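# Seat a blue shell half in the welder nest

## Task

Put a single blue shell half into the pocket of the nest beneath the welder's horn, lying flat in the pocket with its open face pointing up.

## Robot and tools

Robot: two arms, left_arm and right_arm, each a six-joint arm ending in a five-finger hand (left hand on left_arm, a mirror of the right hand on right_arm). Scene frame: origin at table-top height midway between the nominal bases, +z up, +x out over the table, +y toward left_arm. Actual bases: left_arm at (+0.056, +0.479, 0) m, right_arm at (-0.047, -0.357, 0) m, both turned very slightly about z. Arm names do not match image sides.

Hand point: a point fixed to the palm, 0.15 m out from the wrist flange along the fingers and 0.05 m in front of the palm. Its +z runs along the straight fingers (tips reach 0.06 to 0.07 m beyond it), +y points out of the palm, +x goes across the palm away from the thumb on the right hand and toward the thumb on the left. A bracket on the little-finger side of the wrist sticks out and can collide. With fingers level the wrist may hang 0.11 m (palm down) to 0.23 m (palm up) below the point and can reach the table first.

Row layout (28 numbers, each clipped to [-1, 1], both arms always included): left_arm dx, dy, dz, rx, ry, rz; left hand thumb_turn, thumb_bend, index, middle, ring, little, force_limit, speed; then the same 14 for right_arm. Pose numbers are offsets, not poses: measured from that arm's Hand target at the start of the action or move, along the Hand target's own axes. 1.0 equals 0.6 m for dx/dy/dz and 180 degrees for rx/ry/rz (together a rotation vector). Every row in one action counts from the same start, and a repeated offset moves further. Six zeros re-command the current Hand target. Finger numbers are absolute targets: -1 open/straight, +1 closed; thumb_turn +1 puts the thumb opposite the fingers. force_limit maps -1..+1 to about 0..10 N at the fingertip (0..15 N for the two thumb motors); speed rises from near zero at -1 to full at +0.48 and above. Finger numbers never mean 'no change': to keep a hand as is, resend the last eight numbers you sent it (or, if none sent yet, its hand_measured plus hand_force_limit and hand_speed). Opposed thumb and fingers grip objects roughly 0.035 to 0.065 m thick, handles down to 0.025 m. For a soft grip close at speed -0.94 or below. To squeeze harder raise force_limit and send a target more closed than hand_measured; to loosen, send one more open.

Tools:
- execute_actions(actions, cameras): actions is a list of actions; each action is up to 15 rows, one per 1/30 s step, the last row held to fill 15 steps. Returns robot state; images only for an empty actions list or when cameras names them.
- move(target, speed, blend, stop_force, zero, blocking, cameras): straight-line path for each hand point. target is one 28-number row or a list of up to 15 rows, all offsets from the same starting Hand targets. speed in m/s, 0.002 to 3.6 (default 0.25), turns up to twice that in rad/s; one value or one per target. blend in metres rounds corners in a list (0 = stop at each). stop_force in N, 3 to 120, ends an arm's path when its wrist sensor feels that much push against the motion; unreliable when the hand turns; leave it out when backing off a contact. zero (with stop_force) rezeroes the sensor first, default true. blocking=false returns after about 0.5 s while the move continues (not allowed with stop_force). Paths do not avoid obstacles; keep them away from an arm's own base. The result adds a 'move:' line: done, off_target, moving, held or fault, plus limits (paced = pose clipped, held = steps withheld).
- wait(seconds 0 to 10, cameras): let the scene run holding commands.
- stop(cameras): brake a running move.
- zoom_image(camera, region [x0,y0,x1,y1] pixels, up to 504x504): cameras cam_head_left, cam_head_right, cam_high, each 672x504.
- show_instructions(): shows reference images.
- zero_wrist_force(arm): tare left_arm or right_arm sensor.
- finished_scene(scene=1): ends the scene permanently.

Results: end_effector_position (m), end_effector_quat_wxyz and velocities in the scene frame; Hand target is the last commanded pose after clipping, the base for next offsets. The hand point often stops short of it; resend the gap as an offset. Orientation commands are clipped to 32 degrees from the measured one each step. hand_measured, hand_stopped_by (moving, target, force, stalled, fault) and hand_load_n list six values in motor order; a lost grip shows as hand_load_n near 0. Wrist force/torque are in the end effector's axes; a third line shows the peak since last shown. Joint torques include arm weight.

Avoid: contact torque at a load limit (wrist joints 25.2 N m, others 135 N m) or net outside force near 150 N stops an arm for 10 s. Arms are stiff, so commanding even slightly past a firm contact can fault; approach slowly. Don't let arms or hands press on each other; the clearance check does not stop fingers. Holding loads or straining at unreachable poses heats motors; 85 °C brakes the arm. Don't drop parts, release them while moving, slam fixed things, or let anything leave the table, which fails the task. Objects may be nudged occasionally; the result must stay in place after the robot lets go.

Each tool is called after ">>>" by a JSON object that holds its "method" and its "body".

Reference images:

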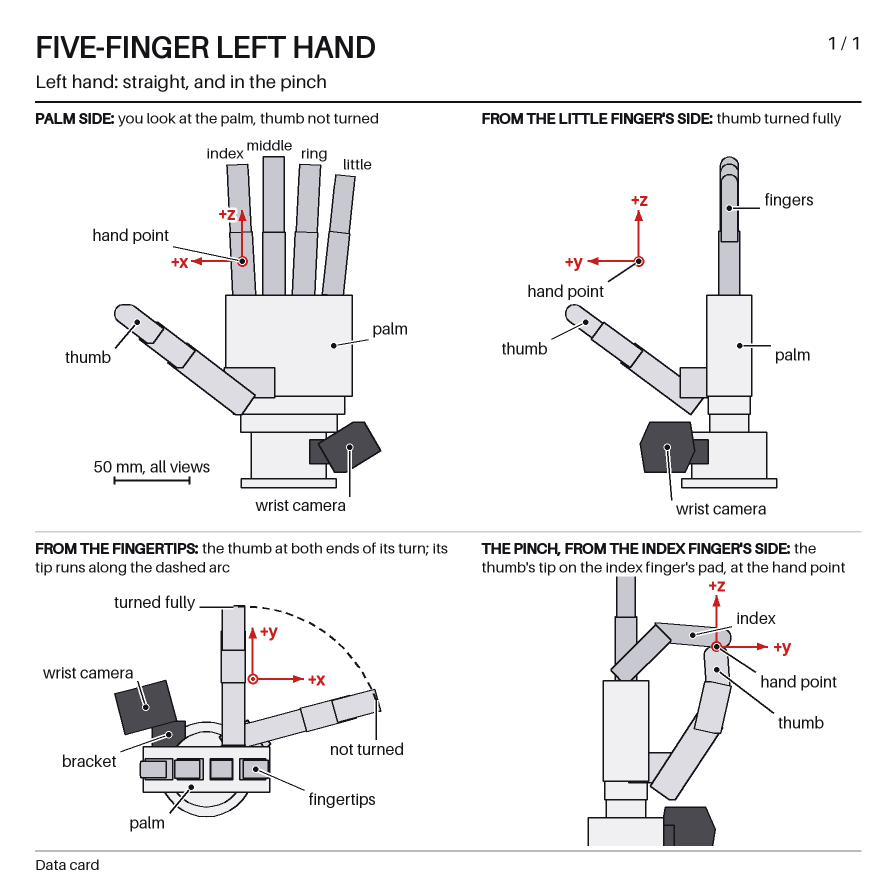

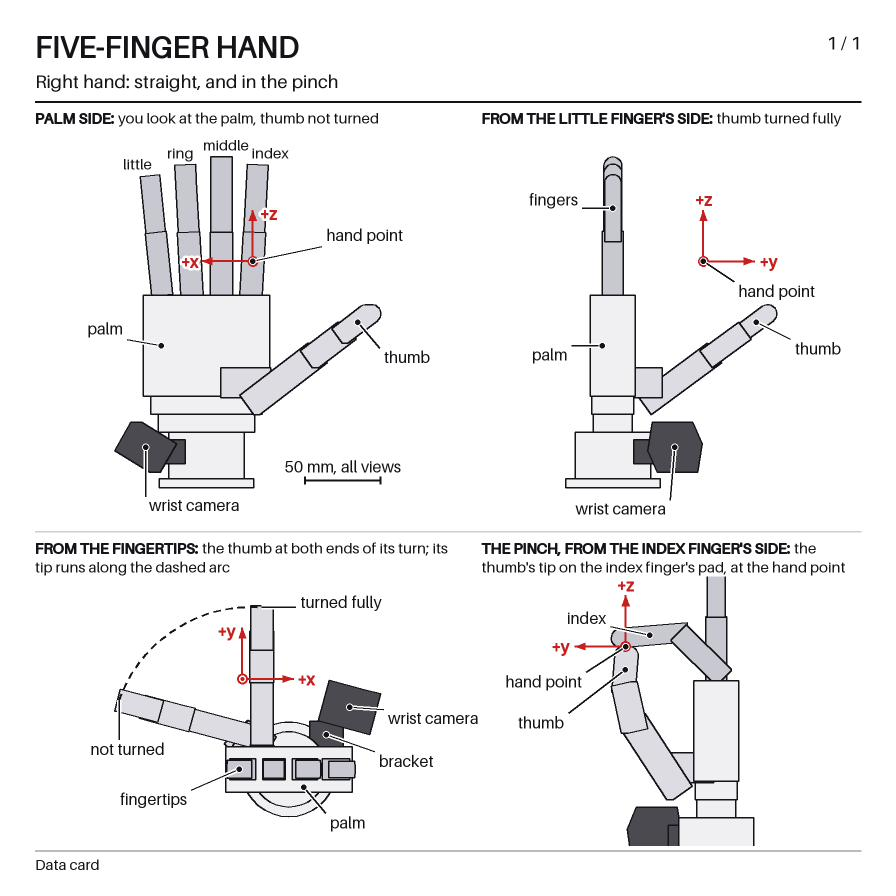

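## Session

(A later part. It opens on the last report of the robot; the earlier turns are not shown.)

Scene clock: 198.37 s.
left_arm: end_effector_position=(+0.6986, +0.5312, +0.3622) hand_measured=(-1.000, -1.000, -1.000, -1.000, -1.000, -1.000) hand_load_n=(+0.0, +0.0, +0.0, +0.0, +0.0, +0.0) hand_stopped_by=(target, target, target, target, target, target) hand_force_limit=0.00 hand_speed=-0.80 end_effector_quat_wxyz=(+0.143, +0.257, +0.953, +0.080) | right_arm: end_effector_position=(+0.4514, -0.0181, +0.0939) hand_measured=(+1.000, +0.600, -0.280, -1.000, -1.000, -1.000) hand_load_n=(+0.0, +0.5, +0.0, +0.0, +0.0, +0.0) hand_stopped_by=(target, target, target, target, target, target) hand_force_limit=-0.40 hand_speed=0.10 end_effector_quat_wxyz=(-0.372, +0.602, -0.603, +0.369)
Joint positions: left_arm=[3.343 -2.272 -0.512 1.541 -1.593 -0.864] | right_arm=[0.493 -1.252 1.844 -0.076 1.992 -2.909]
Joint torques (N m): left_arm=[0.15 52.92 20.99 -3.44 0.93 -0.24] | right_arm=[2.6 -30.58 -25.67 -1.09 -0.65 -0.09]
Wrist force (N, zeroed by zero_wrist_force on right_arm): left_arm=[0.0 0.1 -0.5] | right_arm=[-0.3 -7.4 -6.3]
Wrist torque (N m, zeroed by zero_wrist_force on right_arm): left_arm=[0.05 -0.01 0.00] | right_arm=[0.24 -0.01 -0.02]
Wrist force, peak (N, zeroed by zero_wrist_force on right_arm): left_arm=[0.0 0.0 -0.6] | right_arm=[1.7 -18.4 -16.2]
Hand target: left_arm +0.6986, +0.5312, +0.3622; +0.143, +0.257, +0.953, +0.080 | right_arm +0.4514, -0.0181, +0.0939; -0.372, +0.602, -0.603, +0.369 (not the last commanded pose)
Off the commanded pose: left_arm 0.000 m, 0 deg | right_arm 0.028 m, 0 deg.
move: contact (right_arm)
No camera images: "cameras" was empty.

>>> {"method": "move", "body": {"target": [[0,0,0,0,0,0,-1,-1,-1,-1,-1,-1,0,-0.8,0,-0.0045,-0.0023,0,0,0,1,0.6,-0.28,-1,-1,-1,-0.4,0.1],[0,0,0,0,0,0,-1,-1,-1,-1,-1,-1,0,-0.8,-0.0213,-0.0039,-0.0071,0,0,0,1,0.6,-0.28,-1,-1,-1,-0.4,0.1]], "speed": [0.05,0.05], "blend": [0.001,0], "cameras": []}}

>>> {"method": "move", "body": {"target": [0,0,0,0,0,0,-1,-1,-1,-1,-1,-1,0,-0.8,0,0.0446,0.0227,0,0,0,1,0.6,-0.28,-1,-1,-1,-0.4,0.1], "speed": 0.015, "stop_force": 12, "cameras": []}}

>>> {"method": "move", "body": {"target": [0,0,0,0,0,0,-1,-1,-1,-1,-1,-1,0,-0.8,0.0037,0.0034,-0.0042,0,0,0,1,0.6,-0.28,-1,-1,-1,-0.4,0.1], "speed": 0.012, "stop_force": 12, "cameras": []}}

Scene clock: 199.60 s.
left_arm: end_effector_position=(+0.6986, +0.5312, +0.3622) hand_measured=(-1.000, -1.000, -1.000, -1.000, -1.000, -1.000) hand_load_n=(+0.0, +0.0, +0.0, +0.0, +0.0, +0.5) hand_stopped_by=(target, target, target, target, target, target) hand_force_limit=0.00 hand_speed=-0.80 end_effector_quat_wxyz=(+0.143, +0.257, +0.953, +0.080) | right_arm: end_effector_position=(+0.4487, -0.0052, +0.0980) hand_measured=(+1.000, +0.600, -0.280, -1.000, -1.000, -1.000) hand_load_n=(+0.0, +0.0, -1.0, +0.0, -0.5, +0.0) hand_stopped_by=(target, target, target, target, target, target) hand_force_limit=-0.40 hand_speed=0.10 end_effector_quat_wxyz=(-0.372, +0.602, -0.603, +0.369)
Joint positions: left_arm=[3.343 -2.272 -0.512 1.541 -1.593 -0.864] | right_arm=[0.524 -1.24 1.816 -0.052 2.018 -2.892]
Joint torques (N m): left_arm=[0.87 52.61 20.99 -3.32 0.95 -0.09] | right_arm=[-6.74 -37.44 -5.32 -1.4 -0.93 -1.77]
Wrist force (N, zeroed by zero_wrist_force on right_arm): left_arm=[0.1 -0.1 -0.3] | right_arm=[0.8 0.5 -0.6]
Wrist torque (N m, zeroed by zero_wrist_force on right_arm): left_arm=[0.02 -0.02 0.01] | right_arm=[0.05 0.00 -0.01]
Wrist force, peak (N, zeroed by zero_wrist_force on right_arm): left_arm=[0.1 0.1 -0.6] | right_arm=[23.2 7.0 -11.2]
Hand target: left_arm +0.6986, +0.5312, +0.3622; +0.143, +0.257, +0.953, +0.080 | right_arm +0.4487, -0.0053, +0.0979; -0.372, +0.602, -0.603, +0.369
Off the commanded pose: left_arm 0.000 m, 0 deg | right_arm 0.000 m, 0 deg.
move: done
No camera images: "cameras" was empty.

Scene clock: 201.03 s.
left_arm: end_effector_position=(+0.6986, +0.5312, +0.3622) hand_measured=(-1.000, -1.000, -1.000, -1.000, -1.000, -1.000) hand_load_n=(+0.0, +0.0, +0.0, +0.0, +0.0, +0.0) hand_stopped_by=(target, target, target, target, target, target) hand_force_limit=0.00 hand_speed=-0.80 end_effector_quat_wxyz=(+0.143, +0.257, +0.953, +0.080) | right_arm: end_effector_position=(+0.4487, -0.0053, +0.0925) hand_measured=(+1.000, +0.600, -0.280, -1.000, -1.000, -1.000) hand_load_n=(+0.0, +0.0, -7.0, +0.0, +0.0, -0.5) hand_stopped_by=(target, target, target, target, target, target) hand_force_limit=-0.40 hand_speed=0.10 end_effector_quat_wxyz=(-0.372, +0.602, -0.603, +0.369)
Joint positions: left_arm=[3.343 -2.272 -0.512 1.541 -1.593 -0.864] | right_arm=[0.524 -1.233 1.822 -0.066 2.018 -2.892]
Joint torques (N m): left_arm=[-0.09 53.14 22.07 -3.5 1.07 -0.24] | right_arm=[-1.39 -34.8 -31.23 -3.39 -2.96 -1.2]
Wrist force (N, zeroed by zero_wrist_force on right_arm): left_arm=[-0.1 -0.2 -0.3] | right_arm=[8.7 -1.4 -8.5]
Wrist torque (N m, zeroed by zero_wrist_force on right_arm): left_arm=[-0.01 0.01 0.00] | right_arm=[0.16 0.40 0.08]
Wrist force, peak (N, zeroed by zero_wrist_force on right_arm): left_arm=[0.1 -0.3 -0.6] | right_arm=[10.2 -8.4 -14.7]
Hand target: left_arm +0.6986, +0.5312, +0.3622; +0.143, +0.257, +0.953, +0.080 | right_arm +0.4487, -0.0053, +0.0925; -0.372, +0.602, -0.603, +0.369 (not the last commanded pose)
Off the commanded pose: left_arm 0.000 m, 0 deg | right_arm 0.025 m, 0 deg.
move: contact (right_arm)
No camera images: "cameras" was empty.

Scene clock: 202.50 s.
left_arm: end_effector_position=(+0.6986, +0.5312, +0.3622) hand_measured=(-1.000, -1.000, -1.000, -1.000, -1.000, -1.000) hand_load_n=(+0.0, +0.0, +0.0, +0.0, +0.0, +0.0) hand_stopped_by=(target, target, target, target, target, target) hand_force_limit=0.00 hand_speed=-0.80 end_effector_quat_wxyz=(+0.143, +0.257, +0.953, +0.080) | right_arm: end_effector_position=(+0.4455, -0.0075, +0.0918) hand_measured=(+1.000, +0.600, -0.280, -1.000, -1.000, -1.000) hand_load_n=(+0.0, +0.0, +0.0, +0.0, +0.0, +0.0) hand_stopped_by=(target, target, target, target, target, target) hand_force_limit=-0.40 hand_speed=0.10 end_effector_quat_wxyz=(-0.372, +0.602, -0.603, +0.369)
Joint positions: left_arm=[3.343 -2.272 -0.512 1.541 -1.593 -0.864] | right_arm=[0.523 -1.24 1.835 -0.071 2.017 -2.893]
Joint torques (N m): left_arm=[0.33 52.11 20.61 -3.45 0.95 -0.24] | right_arm=[-3.82 -21.45 -28.35 1.54 0.38 -1.44]
Wrist force (N, zeroed by zero_wrist_force on right_arm): left_arm=[-0.1 0.0 -0.6] | right_arm=[0.1 0.2 0.0]
Wrist torque (N m, zeroed by zero_wrist_force on right_arm): left_arm=[0.04 -0.01 0.00] | right_arm=[0.02 -0.02 0.07]
Wrist force, peak (N, zeroed by zero_wrist_force on right_arm): left_arm=[-0.1 0.0 -0.6] | right_arm=[8.8 -1.1 -8.5]
Hand target: left_arm +0.6986, +0.5312, +0.3622; +0.143, +0.257, +0.953, +0.080 | right_arm +0.4455, -0.0075, +0.0918; -0.372, +0.602, -0.603, +0.369
Off the commanded pose: left_arm 0.000 m, 0 deg | right_arm 0.000 m, 0 deg.
move: done
No camera images: "cameras" was empty.

>>> {"method": "move", "body": {"target": [0,0,0,0,0,0,-1,-1,-1,-1,-1,-1,0,-0.8,0,0.0446,0.0227,0,0,0,1,0.6,-0.28,-1,-1,-1,-0.4,0.1], "speed": 0.015, "stop_force": 8, "cameras": []}}

Scene clock: 203.90 s.
left_arm: end_effector_position=(+0.6986, +0.5312, +0.3622) hand_measured=(-1.000, -1.000, -1.000, -1.000, -1.000, -1.000) hand_load_n=(+0.0, +0.0, +0.0, +0.0, +0.0, +0.0) hand_stopped_by=(target, target, target, target, target, target) hand_force_limit=0.00 hand_speed=-0.80 end_effector_quat_wxyz=(+0.143, +0.257, +0.953, +0.080) | right_arm: end_effector_position=(+0.4456, -0.0075, +0.0887) hand_measured=(+1.000, +0.600, -0.280, -1.000, -1.000, -1.000) hand_load_n=(+0.0, +0.0, +0.0, +0.0, +0.0, +0.0) hand_stopped_by=(target, target, target, target, target, target) hand_force_limit=-0.40 hand_speed=0.10 end_effector_quat_wxyz=(-0.372, +0.602, -0.603, +0.369)
Joint positions: left_arm=[3.343 -2.272 -0.512 1.541 -1.593 -0.864] | right_arm=[0.523 -1.235 1.838 -0.079 2.017 -2.893]
Joint torques (N m): left_arm=[0.06 52.57 21.78 -3.46 1.01 -0.25] | right_arm=[-3.06 -35.88 -28.13 -1.89 -0.75 -0.87]
Wrist force (N, zeroed by zero_wrist_force on right_arm): left_arm=[0.1 0.0 -0.3] | right_arm=[0.0 -0.3 -0.3]
Wrist torque (N m, zeroed by zero_wrist_force on right_arm): left_arm=[0.03 -0.03 0.01] | right_arm=[0.00 0.03 0.05]
Wrist force, peak (N, zeroed by zero_wrist_force on right_arm): left_arm=[0.2 -0.1 -0.6] | right_arm=[2.4 -10.3 -10.3]
Hand target: left_arm +0.6986, +0.5312, +0.3622; +0.143, +0.257, +0.953, +0.080 | right_arm +0.4456, -0.0075, +0.0887; -0.372, +0.602, -0.603, +0.369 (not the last commanded pose)
Off the commanded pose: left_arm 0.000 m, 0 deg | right_arm 0.027 m, 0 deg.
move: contact (right_arm)
No camera images: "cameras" was empty.

>>> {"method": "move", "body": {"target": [[0,0,0,0,0,0,-1,-1,-1,-1,-1,-1,0,-0.8,0,-0.0089,-0.0045,0,0,0,1,0.6,-0.28,-1,-1,-1,-0.4,0.1],[0,0,0,0,0,0,-1,-1,-1,-1,-1,-1,0,-0.8,-0.0125,0.0077,-0.0372,0,0,0,1,0.6,-0.28,-1,-1,-1,-0.4,0.1]], "speed": [0.05,0.05], "blend": [0.001,0], "cameras": []}}

>>> {"method": "move", "body": {"target": [0,0,0,0,0,0,-1,-1,-1,-1,-1,-1,0,-0.8,0,0.0446,0.0227,0,0,0,1,0.6,-0.28,-1,-1,-1,-0.4,0.1], "speed": 0.015, "stop_force": 8, "cameras": []}}

Scene clock: 204.93 s.
left_arm: end_effector_position=(+0.6986, +0.5312, +0.3622) hand_measured=(-1.000, -1.000, -1.000, -1.000, -1.000, -1.000) hand_load_n=(+0.0, +0.0, +0.0, +0.0, +0.0, -0.5) hand_stopped_by=(target, target, target, target, target, target) hand_force_limit=0.00 hand_speed=-0.80 end_effector_quat_wxyz=(+0.143, +0.257, +0.953, +0.080) | right_arm: end_effector_position=(+0.4233, -0.0001, +0.0946) hand_measured=(+1.000, +0.600, -0.280, -1.000, -1.000, -1.000) hand_load_n=(+0.0, +0.0, -0.5, +0.0, +0.0, +0.0) hand_stopped_by=(target, target, target, target, target, target) hand_force_limit=-0.40 hand_speed=0.10 end_effector_quat_wxyz=(-0.372, +0.602, -0.603, +0.369) end_effector_velocity=(+0.002, -0.001, +0.000) end_effector_angular_velocity=(+0.000, +0.000, +0.001)
Joint positions: left_arm=[3.343 -2.272 -0.512 1.541 -1.593 -0.864] | right_arm=[0.566 -1.26 1.857 -0.062 2.054 -2.868]
Joint velocities: left_arm=[within noise] | right_arm=[-0.005 0.001 -0.002 0 -0.005 -0.003]
Joint torques (N m): left_arm=[0.03 52.86 21.12 -3.33 1.16 -0.22] | right_arm=[-7.03 -20.9 -28.25 1.39 -0.51 -1.98]
Wrist force (N, zeroed by zero_wrist_force on right_arm): left_arm=[0.2 -0.2 -0.3] | right_arm=[0.0 0.4 -0.1]
Wrist torque (N m, zeroed by zero_wrist_force on right_arm): left_arm=[0.00 -0.03 0.02] | right_arm=[0.06 -0.01 -0.01]
Wrist force, peak (N, zeroed by zero_wrist_force on right_arm): left_arm=[0.1 -0.1 -0.7] | right_arm=[0.2 0.8 0.0]
Hand target: left_arm +0.6986, +0.5312, +0.3622; +0.143, +0.257, +0.953, +0.080 | right_arm +0.4236, -0.0001, +0.0946; -0.372, +0.602, -0.603, +0.369
Off the commanded pose: left_arm 0.000 m, 0 deg | right_arm 0.000 m, 0 deg.
move: done
No camera images: "cameras" was empty.

Scene clock: 206.13 s.
left_arm: end_effector_position=(+0.6986, +0.5312, +0.3622) hand_measured=(-1.000, -1.000, -1.000, -1.000, -1.000, -1.000) hand_load_n=(+0.0, +0.0, +0.0, +0.0, +0.0, -0.5) hand_stopped_by=(target, target, target, target, target, target) hand_force_limit=0.00 hand_speed=-0.80 end_effector_quat_wxyz=(+0.143, +0.257, +0.953, +0.080) | right_arm: end_effector_position=(+0.4236, +0.0000, +0.0930) hand_measured=(+1.000, +0.600, -0.280, -1.000, -1.000, -1.000) hand_load_n=(+0.0, +0.0, -0.5, +0.0, +0.0, +0.0) hand_stopped_by=(target, target, target, target, target, target) hand_force_limit=-0.40 hand_speed=0.10 end_effector_quat_wxyz=(-0.372, +0.602, -0.603, +0.369)
Joint positions: left_arm=[3.343 -2.272 -0.512 1.541 -1.593 -0.864] | right_arm=[0.566 -1.258 1.858 -0.066 2.054 -2.869]
Joint torques (N m): left_arm=[0.75 52.96 21.11 -3.29 0.98 -0.34] | right_arm=[-5.69 -31.87 -26.17 -1.2 -0.35 -2]
Wrist force (N, zeroed by zero_wrist_force on right_arm): left_arm=[0.0 0.1 -0.4] | right_arm=[-0.2 -5.5 -4.9]
Wrist torque (N m, zeroed by zero_wrist_force on right_arm): left_arm=[0.04 -0.02 0.00] | right_arm=[0.20 -0.03 -0.01]
Wrist force, peak (N, zeroed by zero_wrist_force on right_arm): left_arm=[0.0 -0.1 -0.6] | right_arm=[1.3 -17.5 -14.7]
Hand target: left_arm +0.6986, +0.5312, +0.3622; +0.143, +0.257, +0.953, +0.080 | right_arm +0.4236, +0.0000, +0.0930; -0.372, +0.602, -0.603, +0.369 (not the last commanded pose)
Off the commanded pose: left_arm 0.000 m, 0 deg | right_arm 0.028 m, 0 deg.
move: contact (right_arm)
No camera images: "cameras" was empty.

>>> {"method": "move", "body": {"target": [[0,0,0,0,0,0,-1,-1,-1,-1,-1,-1,0,-0.8,0,-0.0059,-0.003,0,0,0,1,0.6,-0.28,-1,-1,-1,-0.4,0.1],[0,0,0,0,0,0,-1,-1,-1,-1,-1,-1,0,-0.8,-0.005,-0.0006,-0.0134,0,0,0,1,0.6,-0.28,-1,-1,-1,-0.4,0.1]], "speed": [0.05,0.05], "blend": [0.001,0], "cameras": []}}

>>> {"method": "move", "body": {"target": [0,0,0,0,0,0,-1,-1,-1,-1,-1,-1,0,-0.8,0,0.0446,0.0227,0,0,0,1,0.6,-0.28,-1,-1,-1,-0.4,0.1], "speed": 0.015, "stop_force": 12, "cameras": []}}

>>> {"method": "move", "body": {"target": [0,0,0,0,0,0,-1,-1,-1,-1,-1,-1,0,-0.8,0.0058,0.0015,0.0008,0,0,0,1,0.6,-0.28,-1,-1,-1,-0.4,0.1], "speed": 0.012, "stop_force": 12, "cameras": []}}

>>> {"method": "move", "body": {"target": [0,0,0,0,0,0,-1,-1,-1,-1,-1,-1,0,-0.8,0,0.0446,0.0227,0,0,0,1,0.6,-0.28,-1,-1,-1,-0.4,0.1], "speed": 0.015, "stop_force": 10, "cameras": []}}

Scene clock: 207.17 s.
left_arm: end_effector_position=(+0.6986, +0.5312, +0.3622) hand_measured=(-1.000, -1.000, -1.000, -1.000, -1.000, -1.000) hand_load_n=(+0.0, +0.0, +0.0, +0.0, +0.0, +0.0) hand_stopped_by=(target, target, target, target, target, target) hand_force_limit=0.00 hand_speed=-0.80 end_effector_quat_wxyz=(+0.143, +0.257, +0.953, +0.080) | right_arm: end_effector_position=(+0.4165, +0.0030, +0.0970) hand_measured=(+1.000, +0.600, -0.280, -1.000, -1.000, -1.000) hand_load_n=(+0.0, +0.0, +0.5, +0.0, +0.0, +0.0) hand_stopped_by=(target, target, target, target, target, target) hand_force_limit=-0.40 hand_speed=0.10 end_effector_quat_wxyz=(-0.372, +0.602, -0.603, +0.369)
Joint positions: left_arm=[3.343 -2.272 -0.512 1.541 -1.593 -0.864] | right_arm=[0.582 -1.267 1.86 -0.054 2.068 -2.859]
Joint torques (N m): left_arm=[0.34 53.08 20.4 -3.49 0.96 -0.21] | right_arm=[-7.5 -26.11 -13.93 1.17 -0.56 -1.44]
Wrist force (N, zeroed by zero_wrist_force on right_arm): left_arm=[0.0 -0.1 -0.4] | right_arm=[0.1 0.0 0.4]
Wrist torque (N m, zeroed by zero_wrist_force on right_arm): left_arm=[0.02 -0.02 0.00] | right_arm=[-0.02 -0.01 -0.03]
Wrist force, peak (N, zeroed by zero_wrist_force on right_arm): left_arm=[0.2 -0.1 -0.5] | right_arm=[-0.4 -5.8 -5.0]
Hand target: left_arm +0.6986, +0.5312, +0.3622; +0.143, +0.257, +0.953, +0.080 | right_arm +0.4166, +0.0030, +0.0970; -0.372, +0.602, -0.603, +0.369
Off the commanded pose: left_arm 0.000 m, 0 deg | right_arm 0.000 m, 0 deg.
move: done
No camera images: "cameras" was empty.

Scene clock: 209.60 s.
left_arm: end_effector_position=(+0.6986, +0.5312, +0.3622) hand_measured=(-1.000, -1.000, -1.000, -1.000, -1.000, -1.000) hand_load_n=(+0.0, +0.0, +0.0, +0.0, +0.0, +0.0) hand_stopped_by=(target, target, target, target, target, target) hand_force_limit=0.00 hand_speed=-0.80 end_effector_quat_wxyz=(+0.143, +0.257, +0.953, +0.080) | right_arm: end_effector_position=(+0.4167, +0.0031, +0.0765) hand_measured=(+1.000, +0.600, -0.280, -1.000, -1.000, -1.000) hand_load_n=(+0.0, +0.0, -0.5, +0.0, -0.5, +0.0) hand_stopped_by=(target, target, target, target, target, target) hand_force_limit=-0.40 hand_speed=0.10 end_effector_quat_wxyz=(-0.372, +0.602, -0.603, +0.369)
Joint positions: left_arm=[3.343 -2.272 -0.512 1.541 -1.593 -0.864] | right_arm=[0.581 -1.237 1.882 -0.106 2.068 -2.859]
Joint torques (N m): left_arm=[1.2 53 20.82 -3.38 1.05 -0.3] | right_arm=[-3.18 -30.09 -24.09 -0.31 -0.95 0.17]
Wrist force (N, zeroed by zero_wrist_force on right_arm): left_arm=[0.2 0.2 -0.5] | right_arm=[-0.3 -8.9 -7.5]
Wrist torque (N m, zeroed by zero_wrist_force on right_arm): left_arm=[0.07 -0.04 0.00] | right_arm=[0.24 0.01 -0.06]
Wrist force, peak (N, zeroed by zero_wrist_force on right_arm): left_arm=[0.1 0.0 -0.7] | right_arm=[1.5 -19.1 -16.3]
Hand target: left_arm +0.6986, +0.5312, +0.3622; +0.143, +0.257, +0.953, +0.080 | right_arm +0.4167, +0.0031, +0.0765; -0.372, +0.602, -0.603, +0.369 (not the last commanded pose)
Off the commanded pose: left_arm 0.000 m, 0 deg | right_arm 0.010 m, 0 deg.
move: contact (right_arm)
No camera images: "cameras" was empty.

Scene clock: 210.87 s.
left_arm: end_effector_position=(+0.6986, +0.5312, +0.3622) hand_measured=(-1.000, -1.000, -1.000, -1.000, -1.000, -1.000) hand_load_n=(+0.0, +0.0, +0.0, +0.0, +0.0, +0.0) hand_stopped_by=(target, target, target, target, target, target) hand_force_limit=0.00 hand_speed=-0.80 end_effector_quat_wxyz=(+0.143, +0.257, +0.953, +0.080) | right_arm: end_effector_position=(+0.4168, +0.0013, +0.0760) hand_measured=(+1.000, +0.600, -0.280, -1.000, -1.000, -1.000) hand_load_n=(+0.0, +0.0, +3.0, +0.0, -0.5, +0.0) hand_stopped_by=(target, target, target, target, target, target) hand_force_limit=-0.40 hand_speed=0.10 end_effector_quat_wxyz=(-0.372, +0.602, -0.603, +0.369)
Joint positions: left_arm=[3.343 -2.272 -0.512 1.541 -1.593 -0.864] | right_arm=[0.577 -1.24 1.887 -0.11 2.064 -2.862]
Joint torques (N m): left_arm=[0.54 51.82 20.35 -3.47 1.2 -0.2] | right_arm=[3.17 -10.94 -18.52 5.05 2.87 0.93]
Wrist force (N, zeroed by zero_wrist_force on right_arm): left_arm=[0.0 0.0 -0.4] | right_arm=[-7.3 -15.1 -9.9]
Wrist torque (N m, zeroed by zero_wrist_force on right_arm): left_arm=[0.03 -0.02 0.00] | right_arm=[0.44 -0.37 -0.01]
Wrist force, peak (N, zeroed by zero_wrist_force on right_arm): left_arm=[0.2 -0.1 -0.6] | right_arm=[-10.4 -17.8 -11.9]
Hand target: left_arm +0.6986, +0.5312, +0.3622; +0.143, +0.257, +0.953, +0.080 | right_arm +0.4168, +0.0013, +0.0760; -0.372, +0.602, -0.603, +0.369 (not the last commanded pose)
Off the commanded pose: left_arm 0.000 m, 0 deg | right_arm 0.002 m, 0 deg.
move: contact (right_arm)
No camera images: "cameras" was empty.

Scene clock: 211.93 s.
left_arm: end_effector_position=(+0.6986, +0.5312, +0.3622) hand_measured=(-1.000, -1.000, -1.000, -1.000, -1.000, -1.000) hand_load_n=(+0.0, +0.0, +0.0, +0.0, +0.0, +0.0) hand_stopped_by=(target, target, target, target, target, target) hand_force_limit=0.00 hand_speed=-0.80 end_effector_quat_wxyz=(+0.143, +0.257, +0.953, +0.080) | right_arm: end_effector_position=(+0.4169, +0.0013, +0.0757) hand_measured=(+1.000, +0.600, -0.280, -1.000, -1.000, -1.000) hand_load_n=(-0.5, +0.0, +2.0, +0.0, +0.0, +0.0) hand_stopped_by=(target, target, target, target, target, target) hand_force_limit=-0.40 hand_speed=0.10 end_effector_quat_wxyz=(-0.372, +0.602, -0.603, +0.369)
Joint positions: left_arm=[3.343 -2.272 -0.512 1.541 -1.593 -0.864] | right_arm=[0.577 -1.239 1.887 -0.111 2.064 -2.862]
Joint torques (N m): left_arm=[-0.61 52.71 20.53 -3.58 1.12 -0.22] | right_arm=[-1.18 -20.82 -15.77 3.48 0.15 -1.58]
Wrist force (N, zeroed by zero_wrist_force on right_arm): left_arm=[0.0 -0.2 -0.4] | right_arm=[-6.5 -23.8 -17.5]
Wrist torque (N m, zeroed by zero_wrist_force on right_arm): left_arm=[0.00 -0.01 0.00] | right_arm=[0.68 -0.34 -0.03]
Wrist force, peak (N, zeroed by zero_wrist_force on right_arm): left_arm=[0.0 -0.2 -0.8] | right_arm=[-4.7 -33.5 -26.3]
Hand target: left_arm +0.6986, +0.5312, +0.3622; +0.143, +0.257, +0.953, +0.080 | right_arm +0.4169, +0.0013, +0.0757; -0.372, +0.602, -0.603, +0.369 (not the last commanded pose)
Off the commanded pose: left_arm 0.000 m, 0 deg | right_arm 0.030 m, 0 deg.
move: contact (right_arm)
No camera images: "cameras" was empty.

>>> {"method": "move", "body": {"target": [[0,0,0,0,0,0,-1,-1,-1,-1,-1,-1,0,-0.8,0,-0.0654,-0.0333,0,0,0,1,0.6,-0.28,-1,-1,-1,-0.4,0.1],[0,0,0,0,0,0,-1,-1,-1,-1,-1,-1,0,-0.8,0,0.0202,-0.2013,0,0,0,1,0.6,-0.28,-1,-1,-1,-0.4,0.1],[0,0,0,0,0,0,-1,-1,-1,-1,-1,-1,0,-0.8,0.418,-0.0785,-0.2579,0,0,0,1,0.6,-0.28,-1,-1,-1,-0.4,0.1]], "speed": [0.08,0.2,0.35], "blend": [0.003,0.03,0], "cameras": ["cam_head_left","cam_head_right"]}}

>>> {"method": "zoom_image", "body": {"camera": "cam_head_left", "region": [345, 310, 415, 362]}}

>>> {"method": "zoom_image", "body": {"camera": "cam_head_right", "region": [353, 316, 395, 350]}}

Scene clock: 214.70 s.
left_arm: end_effector_position=(+0.6986, +0.5312, +0.3622) hand_measured=(-1.000, -1.000, -1.000, -1.000, -1.000, -1.000) hand_load_n=(-0.5, +0.0, +0.0, -0.5, +0.0, +0.0) hand_stopped_by=(target, target, target, target, target, target) hand_force_limit=0.00 hand_speed=-0.80 end_effector_quat_wxyz=(+0.143, +0.257, +0.953, +0.080) | right_arm: end_effector_position=(+0.3003, -0.2502, +0.1863) hand_measured=(+1.000, +0.600, -0.280, -1.000, -1.000, -1.000) hand_load_n=(+0.0, +0.0, +0.0, +0.0, +0.0, +0.0) hand_stopped_by=(target, target, target, target, target, target) hand_force_limit=-0.40 hand_speed=0.10 end_effector_quat_wxyz=(-0.372, +0.602, -0.603, +0.369)
Joint positions: left_arm=[3.343 -2.272 -0.512 1.541 -1.593 -0.864] | right_arm=[-0.44 -2.151 2.352 0.311 1.164 -3.355]
Joint torques (N m): left_arm=[0.46 52.29 22.12 -3.52 1.09 -0.24] | right_arm=[-5.72 10.7 -31.83 -1.97 -1.34 0.52]
Wrist force (N, zeroed by zero_wrist_force on right_arm): left_arm=[0.0 -0.1 -0.3] | right_arm=[0.0 0.3 0.4]
Wrist torque (N m, zeroed by zero_wrist_force on right_arm): left_arm=[0.01 -0.02 0.00] | right_arm=[0.02 0.00 0.00]
Wrist force, peak (N, zeroed by zero_wrist_force on right_arm): left_arm=[0.3 0.1 -0.6] | right_arm=[-6.5 -24.2 -17.8]
Hand target: left_arm +0.6986, +0.5312, +0.3622; +0.143, +0.257, +0.953, +0.080 | right_arm +0.3004, -0.2502, +0.1863; -0.372, +0.602, -0.603, +0.369
Off the commanded pose: left_arm 0.000 m, 0 deg | right_arm 0.000 m, 0 deg.
move: done
Images, in order (width x height): cam_head_left 672x504, cam_head_right 672x504.

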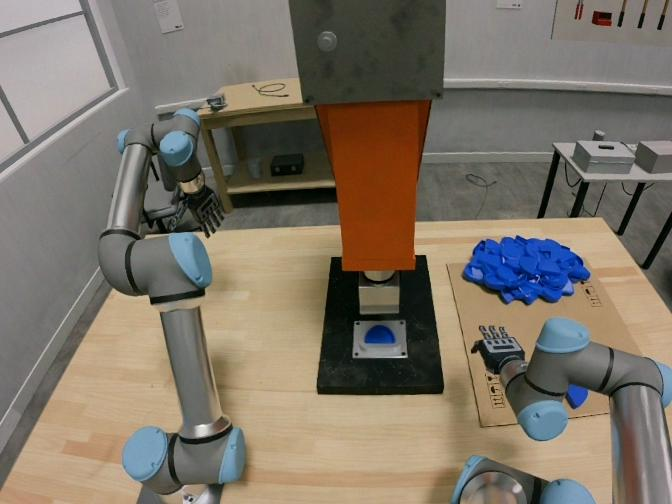

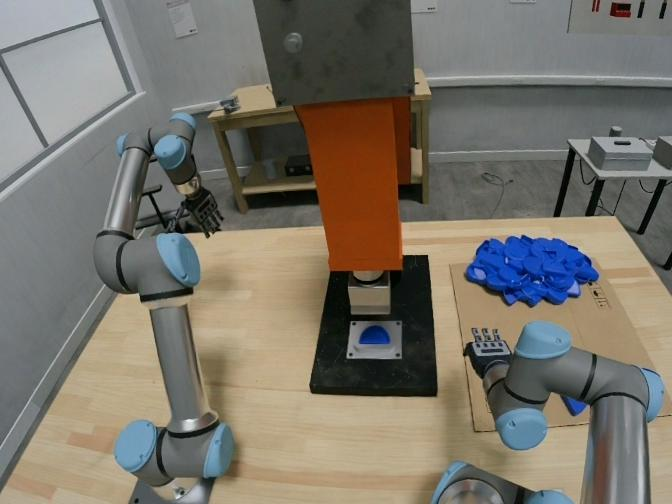

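Scaled by 7.200.

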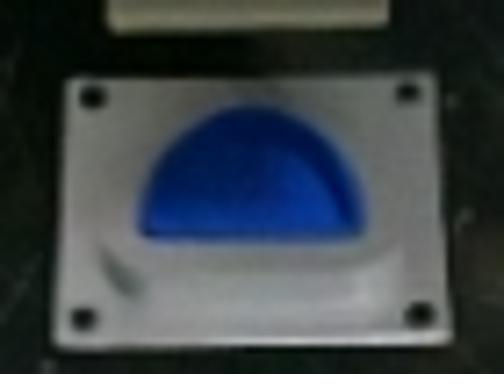

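Scaled by 12.000.

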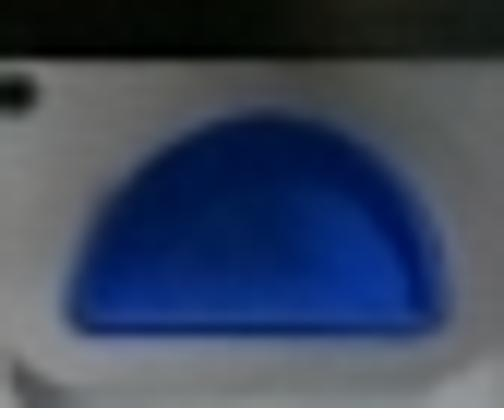

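>>> {"method": "move", "body": {"target": [[0,0,0,0,0,0,-1,-1,-1,-1,-1,-1,0,-0.8,-0.3403,0.0912,0.0645,0,0,0,1,0.6,-0.28,-1,-1,-1,-0.4,0.1],[0,0,0,0,0,0,-1,-1,-1,-1,-1,-1,0,-0.8,-0.3403,0.0202,0.2405,0,0,0,1,0.6,-0.28,-1,-1,-1,-0.4,0.1],[0,0,0,0,0,0,-1,-1,-1,-1,-1,-1,0,-0.8,-0.3403,0.0469,0.2541,0,0,0,1,0.6,-0.28,-1,-1,-1,-0.4,0.1]], "speed": [0.3,0.15,0.06], "blend": [0.02,0.003,0], "cameras": []}}

>>> {"method": "move", "body": {"target": [0,0,0,0,0,0,-1,-1,-1,-1,-1,-1,0,-0.8,0,0.0446,0.0227,0,0,0,1,0.6,-0.28,-1,-1,-1,-0.4,0.1], "speed": 0.02, "stop_force": 6, "cameras": []}}

Scene clock: 217.10 s.
left_arm: end_effector_position=(+0.6986, +0.5312, +0.3622) hand_measured=(-1.000, -1.000, -1.000, -1.000, -1.000, -1.000) hand_load_n=(+0.0, +0.5, +0.0, +0.0, +0.0, +0.0) hand_stopped_by=(target, target, target, target, target, target) hand_force_limit=0.00 hand_speed=-0.80 end_effector_quat_wxyz=(+0.143, +0.257, +0.953, +0.080) | right_arm: end_effector_position=(+0.4234, -0.0454, +0.0933) hand_measured=(+1.000, +0.600, -0.280, -1.000, -1.000, -1.000) hand_load_n=(+0.0, +0.5, +0.5, +0.0, +0.0, -0.5) hand_stopped_by=(target, target, target, target, target, target) hand_force_limit=-0.40 hand_speed=0.10 end_effector_quat_wxyz=(-0.372, +0.602, -0.603, +0.369)
Joint positions: left_arm=[3.343 -2.272 -0.512 1.541 -1.593 -0.864] | right_arm=[0.463 -1.338 1.962 -0.115 1.965 -2.925]
Joint torques (N m): left_arm=[0.76 52.51 21.77 -3.36 1.13 -0.16] | right_arm=[2.7 -33.07 -27.65 1.8 -0.15 0.83]
Wrist force (N, zeroed by zero_wrist_force on right_arm): left_arm=[0.2 0.0 -0.6] | right_arm=[0.1 0.1 0.2]
Wrist torque (N m, zeroed by zero_wrist_force on right_arm): left_arm=[0.05 -0.05 0.01] | right_arm=[0.00 -0.01 0.01]
Wrist force, peak (N, zeroed by zero_wrist_force on right_arm): left_arm=[0.0 0.1 -0.7] | right_arm=[-1.8 1.4 -0.6]
Hand target: left_arm +0.6986, +0.5312, +0.3622; +0.143, +0.257, +0.953, +0.080 | right_arm +0.4235, -0.0454, +0.0935; -0.372, +0.602, -0.603, +0.369
Off the commanded pose: left_arm 0.000 m, 0 deg | right_arm 0.000 m, 0 deg.
move: done
No camera images: "cameras" was empty.

Scene clock: 219.10 s.
left_arm: end_effector_position=(+0.6986, +0.5312, +0.3622) hand_measured=(-1.000, -1.000, -1.000, -1.000, -1.000, -1.000) hand_load_n=(+0.0, +0.0, +0.0, +0.0, +0.0, +0.0) hand_stopped_by=(target, target, target, target, target, target) hand_force_limit=0.00 hand_speed=-0.80 end_effector_quat_wxyz=(+0.143, +0.257, +0.953, +0.080) | right_arm: end_effector_position=(+0.4235, -0.0453, +0.0766) hand_measured=(+1.000, +0.600, -0.280, -1.000, -1.000, -1.000) hand_load_n=(+0.0, +0.0, +0.0, +0.0, +0.0, +0.0) hand_stopped_by=(target, target, target, target, target, target) hand_force_limit=-0.40 hand_speed=0.10 end_effector_quat_wxyz=(-0.372, +0.602, -0.603, +0.369)
Joint positions: left_arm=[3.343 -2.272 -0.512 1.541 -1.593 -0.864] | right_arm=[0.463 -1.311 1.981 -0.16 1.965 -2.925]
Joint torques (N m): left_arm=[0.93 52.88 21.57 -3.3 1.04 -0.24] | right_arm=[-3.34 -28.89 -25.17 -1.86 -0.83 -1.08]
Wrist force (N, zeroed by zero_wrist_force on right_arm): left_arm=[0.1 0.0 -0.2] | right_arm=[-0.1 -5.2 -4.3]
Wrist torque (N m, zeroed by zero_wrist_force on right_arm): left_arm=[0.02 -0.03 0.00] | right_arm=[0.16 -0.04 -0.03]
Wrist force, peak (N, zeroed by zero_wrist_force on right_arm): left_arm=[-0.1 -0.1 -0.6] | right_arm=[1.8 -20.0 -17.4]
Hand target: left_arm +0.6986, +0.5312, +0.3622; +0.143, +0.257, +0.953, +0.080 | right_arm +0.4235, -0.0453, +0.0766; -0.372, +0.602, -0.603, +0.369 (not the last commanded pose)
Off the commanded pose: left_arm 0.000 m, 0 deg | right_arm 0.013 m, 0 deg.
move: contact (right_arm)
No camera images: "cameras" was empty.

>>> {"method": "move", "body": {"target": [[0,0,0,0,0,0,-1,-1,-1,-1,-1,-1,0,-0.8,0,-0.0074,-0.0038,0,0,0,1,0.6,-0.28,-1,-1,-1,-0.4,0.1],[0,0,0,0,0,0,-1,-1,-1,-1,-1,-1,0,-0.8,-0.0355,-0.0256,0.0319,0,0,0,1,0.6,-0.28,-1,-1,-1,-0.4,0.1]], "speed": [0.05,0.06], "blend": [0.001,0], "cameras": []}}

>>> {"method": "move", "body": {"target": [0,0,0,0,0,0,-1,-1,-1,-1,-1,-1,0,-0.8,0,0.0446,0.0227,0,0,0,1,0.6,-0.28,-1,-1,-1,-0.4,0.1], "speed": 0.015, "stop_force": 6, "cameras": []}}

Scene clock: 220.27 s.
left_arm: end_effector_position=(+0.6986, +0.5312, +0.3622) hand_measured=(-1.000, -1.000, -1.000, -1.000, -1.000, -1.000) hand_load_n=(+0.0, +0.0, +0.0, +0.0, +0.0, +0.0) hand_stopped_by=(target, target, target, target, target, target) hand_force_limit=0.00 hand_speed=-0.80 end_effector_quat_wxyz=(+0.143, +0.257, +0.953, +0.080) | right_arm: end_effector_position=(+0.4474, -0.0239, +0.0818) hand_measured=(+1.000, +0.600, -0.280, -1.000, -1.000, -1.000) hand_load_n=(+0.0, +0.5, +0.0, +0.0, +0.0, -0.5) hand_stopped_by=(target, target, target, target, target, target) hand_force_limit=-0.40 hand_speed=0.10 end_effector_quat_wxyz=(-0.372, +0.602, -0.603, +0.369)
Joint positions: left_arm=[3.343 -2.272 -0.512 1.541 -1.593 -0.864] | right_arm=[0.485 -1.25 1.88 -0.115 1.984 -2.913]
Joint torques (N m): left_arm=[0.65 52.63 20.38 -3.32 1.17 -0.17] | right_arm=[-7.24 -36.75 -3.1 -2.55 -0.73 -1.12]
Wrist force (N, zeroed by zero_wrist_force on right_arm): left_arm=[0.0 -0.2 -0.4] | right_arm=[-0.2 0.0 0.2]
Wrist torque (N m, zeroed by zero_wrist_force on right_arm): left_arm=[0.01 -0.01 0.00] | right_arm=[-0.03 0.02 -0.05]
Wrist force, peak (N, zeroed by zero_wrist_force on right_arm): left_arm=[0.0 0.1 -0.6] | right_arm=[-0.3 -5.4 -4.3]
Hand target: left_arm +0.6986, +0.5312, +0.3622; +0.143, +0.257, +0.953, +0.080 | right_arm +0.4475, -0.0240, +0.0818; -0.372, +0.602, -0.603, +0.369
Off the commanded pose: left_arm 0.000 m, 0 deg | right_arm 0.000 m, 0 deg.
move: done
No camera images: "cameras" was empty.

Scene clock: 221.67 s.
left_arm: end_effector_position=(+0.6986, +0.5312, +0.3622) hand_measured=(-1.000, -1.000, -1.000, -1.000, -1.000, -1.000) hand_load_n=(+0.0, +0.0, +0.0, +0.0, +0.0, +0.0) hand_stopped_by=(target, target, target, target, target, target) hand_force_limit=0.00 hand_speed=-0.80 end_effector_quat_wxyz=(+0.143, +0.257, +0.953, +0.080) | right_arm: end_effector_position=(+0.4475, -0.0239, +0.0766) hand_measured=(+1.000, +0.600, -0.280, -1.000, -1.000, -1.000) hand_load_n=(+0.5, +0.5, -0.5, +0.0, +0.0, +0.0) hand_stopped_by=(target, target, target, target, target, target) hand_force_limit=-0.40 hand_speed=0.10 end_effector_quat_wxyz=(-0.372, +0.602, -0.603, +0.369)
Joint positions: left_arm=[3.343 -2.272 -0.512 1.541 -1.593 -0.864] | right_arm=[0.485 -1.243 1.885 -0.129 1.984 -2.913]
Joint torques (N m): left_arm=[0.43 52.21 20.42 -3.38 1.22 -0.25] | right_arm=[-7.3 -31.44 -25.32 -0.97 -0.55 -2.03]
Wrist force (N, zeroed by zero_wrist_force on right_arm): left_arm=[0.1 0.0 -0.6] | right_arm=[0.3 -5.9 -5.1]
Wrist torque (N m, zeroed by zero_wrist_force on right_arm): left_arm=[0.04 -0.04 0.01] | right_arm=[0.20 0.03 -0.06]
Wrist force, peak (N, zeroed by zero_wrist_force on right_arm): left_arm=[0.3 0.2 -0.6] | right_arm=[2.0 -16.0 -13.9]
Hand target: left_arm +0.6986, +0.5312, +0.3622; +0.143, +0.257, +0.953, +0.080 | right_arm +0.4475, -0.0239, +0.0766; -0.372, +0.602, -0.603, +0.369 (not the last commanded pose)
Off the commanded pose: left_arm 0.000 m, 0 deg | right_arm 0.025 m, 0 deg.
move: contact (right_arm)
No camera images: "cameras" was empty.

>>> {"method": "move", "body": {"target": [[0,0,0,0,0,0,-1,-1,-1,-1,-1,-1,0,-0.8,0,-0.0505,-0.0257,0,0,0,1,0.6,-0.28,-1,-1,-1,-0.4,0.1],[0,0,0,0,0,0,-1,-1,-1,-1,-1,-1,0,-0.8,0,0.0558,-0.2403,0,0,0,1,0.6,-0.28,-1,-1,-1,-0.4,0.1],[0,0,0,0,0,0,-1,-1,-1,-1,-1,-1,0,-0.8,0.38,-0.0515,-0.3014,0,0,0,1,0.6,-0.28,-1,-1,-1,-0.4,0.1]], "speed": [0.06,0.2,0.3], "blend": [0.002,0.03,0], "cameras": ["cam_head_left"]}}

>>> {"method": "zoom_image", "body": {"camera": "cam_head_left", "region": [345, 310, 415, 362]}}

Scene clock: 224.53 s.
left_arm: end_effector_position=(+0.6986, +0.5312, +0.3622) hand_measured=(-1.000, -1.000, -1.000, -1.000, -1.000, -1.000) hand_load_n=(+0.0, +0.0, +0.0, +0.0, +0.0, +0.0) hand_stopped_by=(target, target, target, target, target, target) hand_force_limit=0.00 hand_speed=-0.80 end_effector_quat_wxyz=(+0.143, +0.257, +0.953, +0.080) | right_arm: end_effector_position=(+0.3003, -0.2527, +0.1845) hand_measured=(+1.000, +0.600, -0.280, -1.000, -1.000, -1.000) hand_load_n=(+0.0, +0.0, +0.0, +0.0, +0.0, +0.0) hand_stopped_by=(target, target, target, target, target, target) hand_force_limit=-0.40 hand_speed=0.10 end_effector_quat_wxyz=(-0.372, +0.602, -0.603, +0.369)
Joint positions: left_arm=[3.343 -2.272 -0.512 1.541 -1.593 -0.864] | right_arm=[-0.462 -2.154 2.359 0.312 1.145 -3.367]
Joint torques (N m): left_arm=[0.64 52.03 21.61 -3.41 1.23 -0.2] | right_arm=[-4.6 11.09 -30.92 -1.97 -1.33 0.47]
Wrist force (N, zeroed by zero_wrist_force on right_arm): left_arm=[0.1 0.0 -0.4] | right_arm=[0.2 0.2 0.1]
Wrist torque (N m, zeroed by zero_wrist_force on right_arm): left_arm=[0.04 -0.02 0.01] | right_arm=[0.03 -0.02 -0.01]
Wrist force, peak (N, zeroed by zero_wrist_force on right_arm): left_arm=[0.1 0.0 -0.7] | right_arm=[0.3 -6.1 -5.1]
Hand target: left_arm +0.6986, +0.5312, +0.3622; +0.143, +0.257, +0.953, +0.080 | right_arm +0.3004, -0.2527, +0.1846; -0.372, +0.602, -0.603, +0.369
Off the commanded pose: left_arm 0.000 m, 0 deg | right_arm 0.000 m, 0 deg.
move: done
Images, in order (width x height): cam_head_left 672x504.

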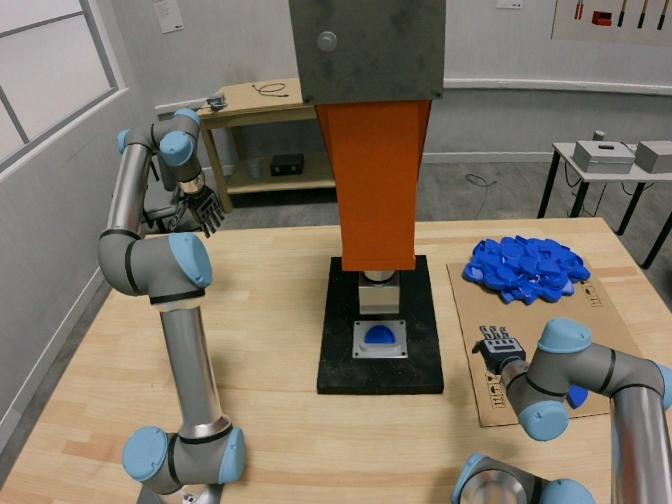

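Scaled by 7.200.

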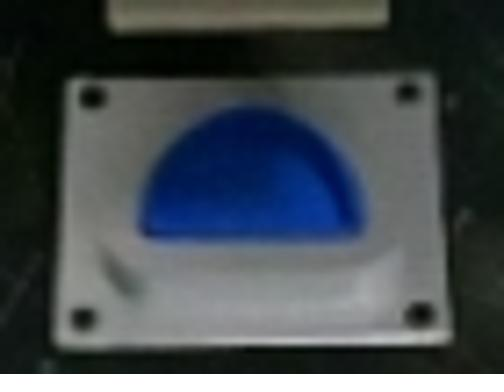

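>>> {"method": "finished_scene", "body": {"scene": 1}}

The scene is finished: the task was done.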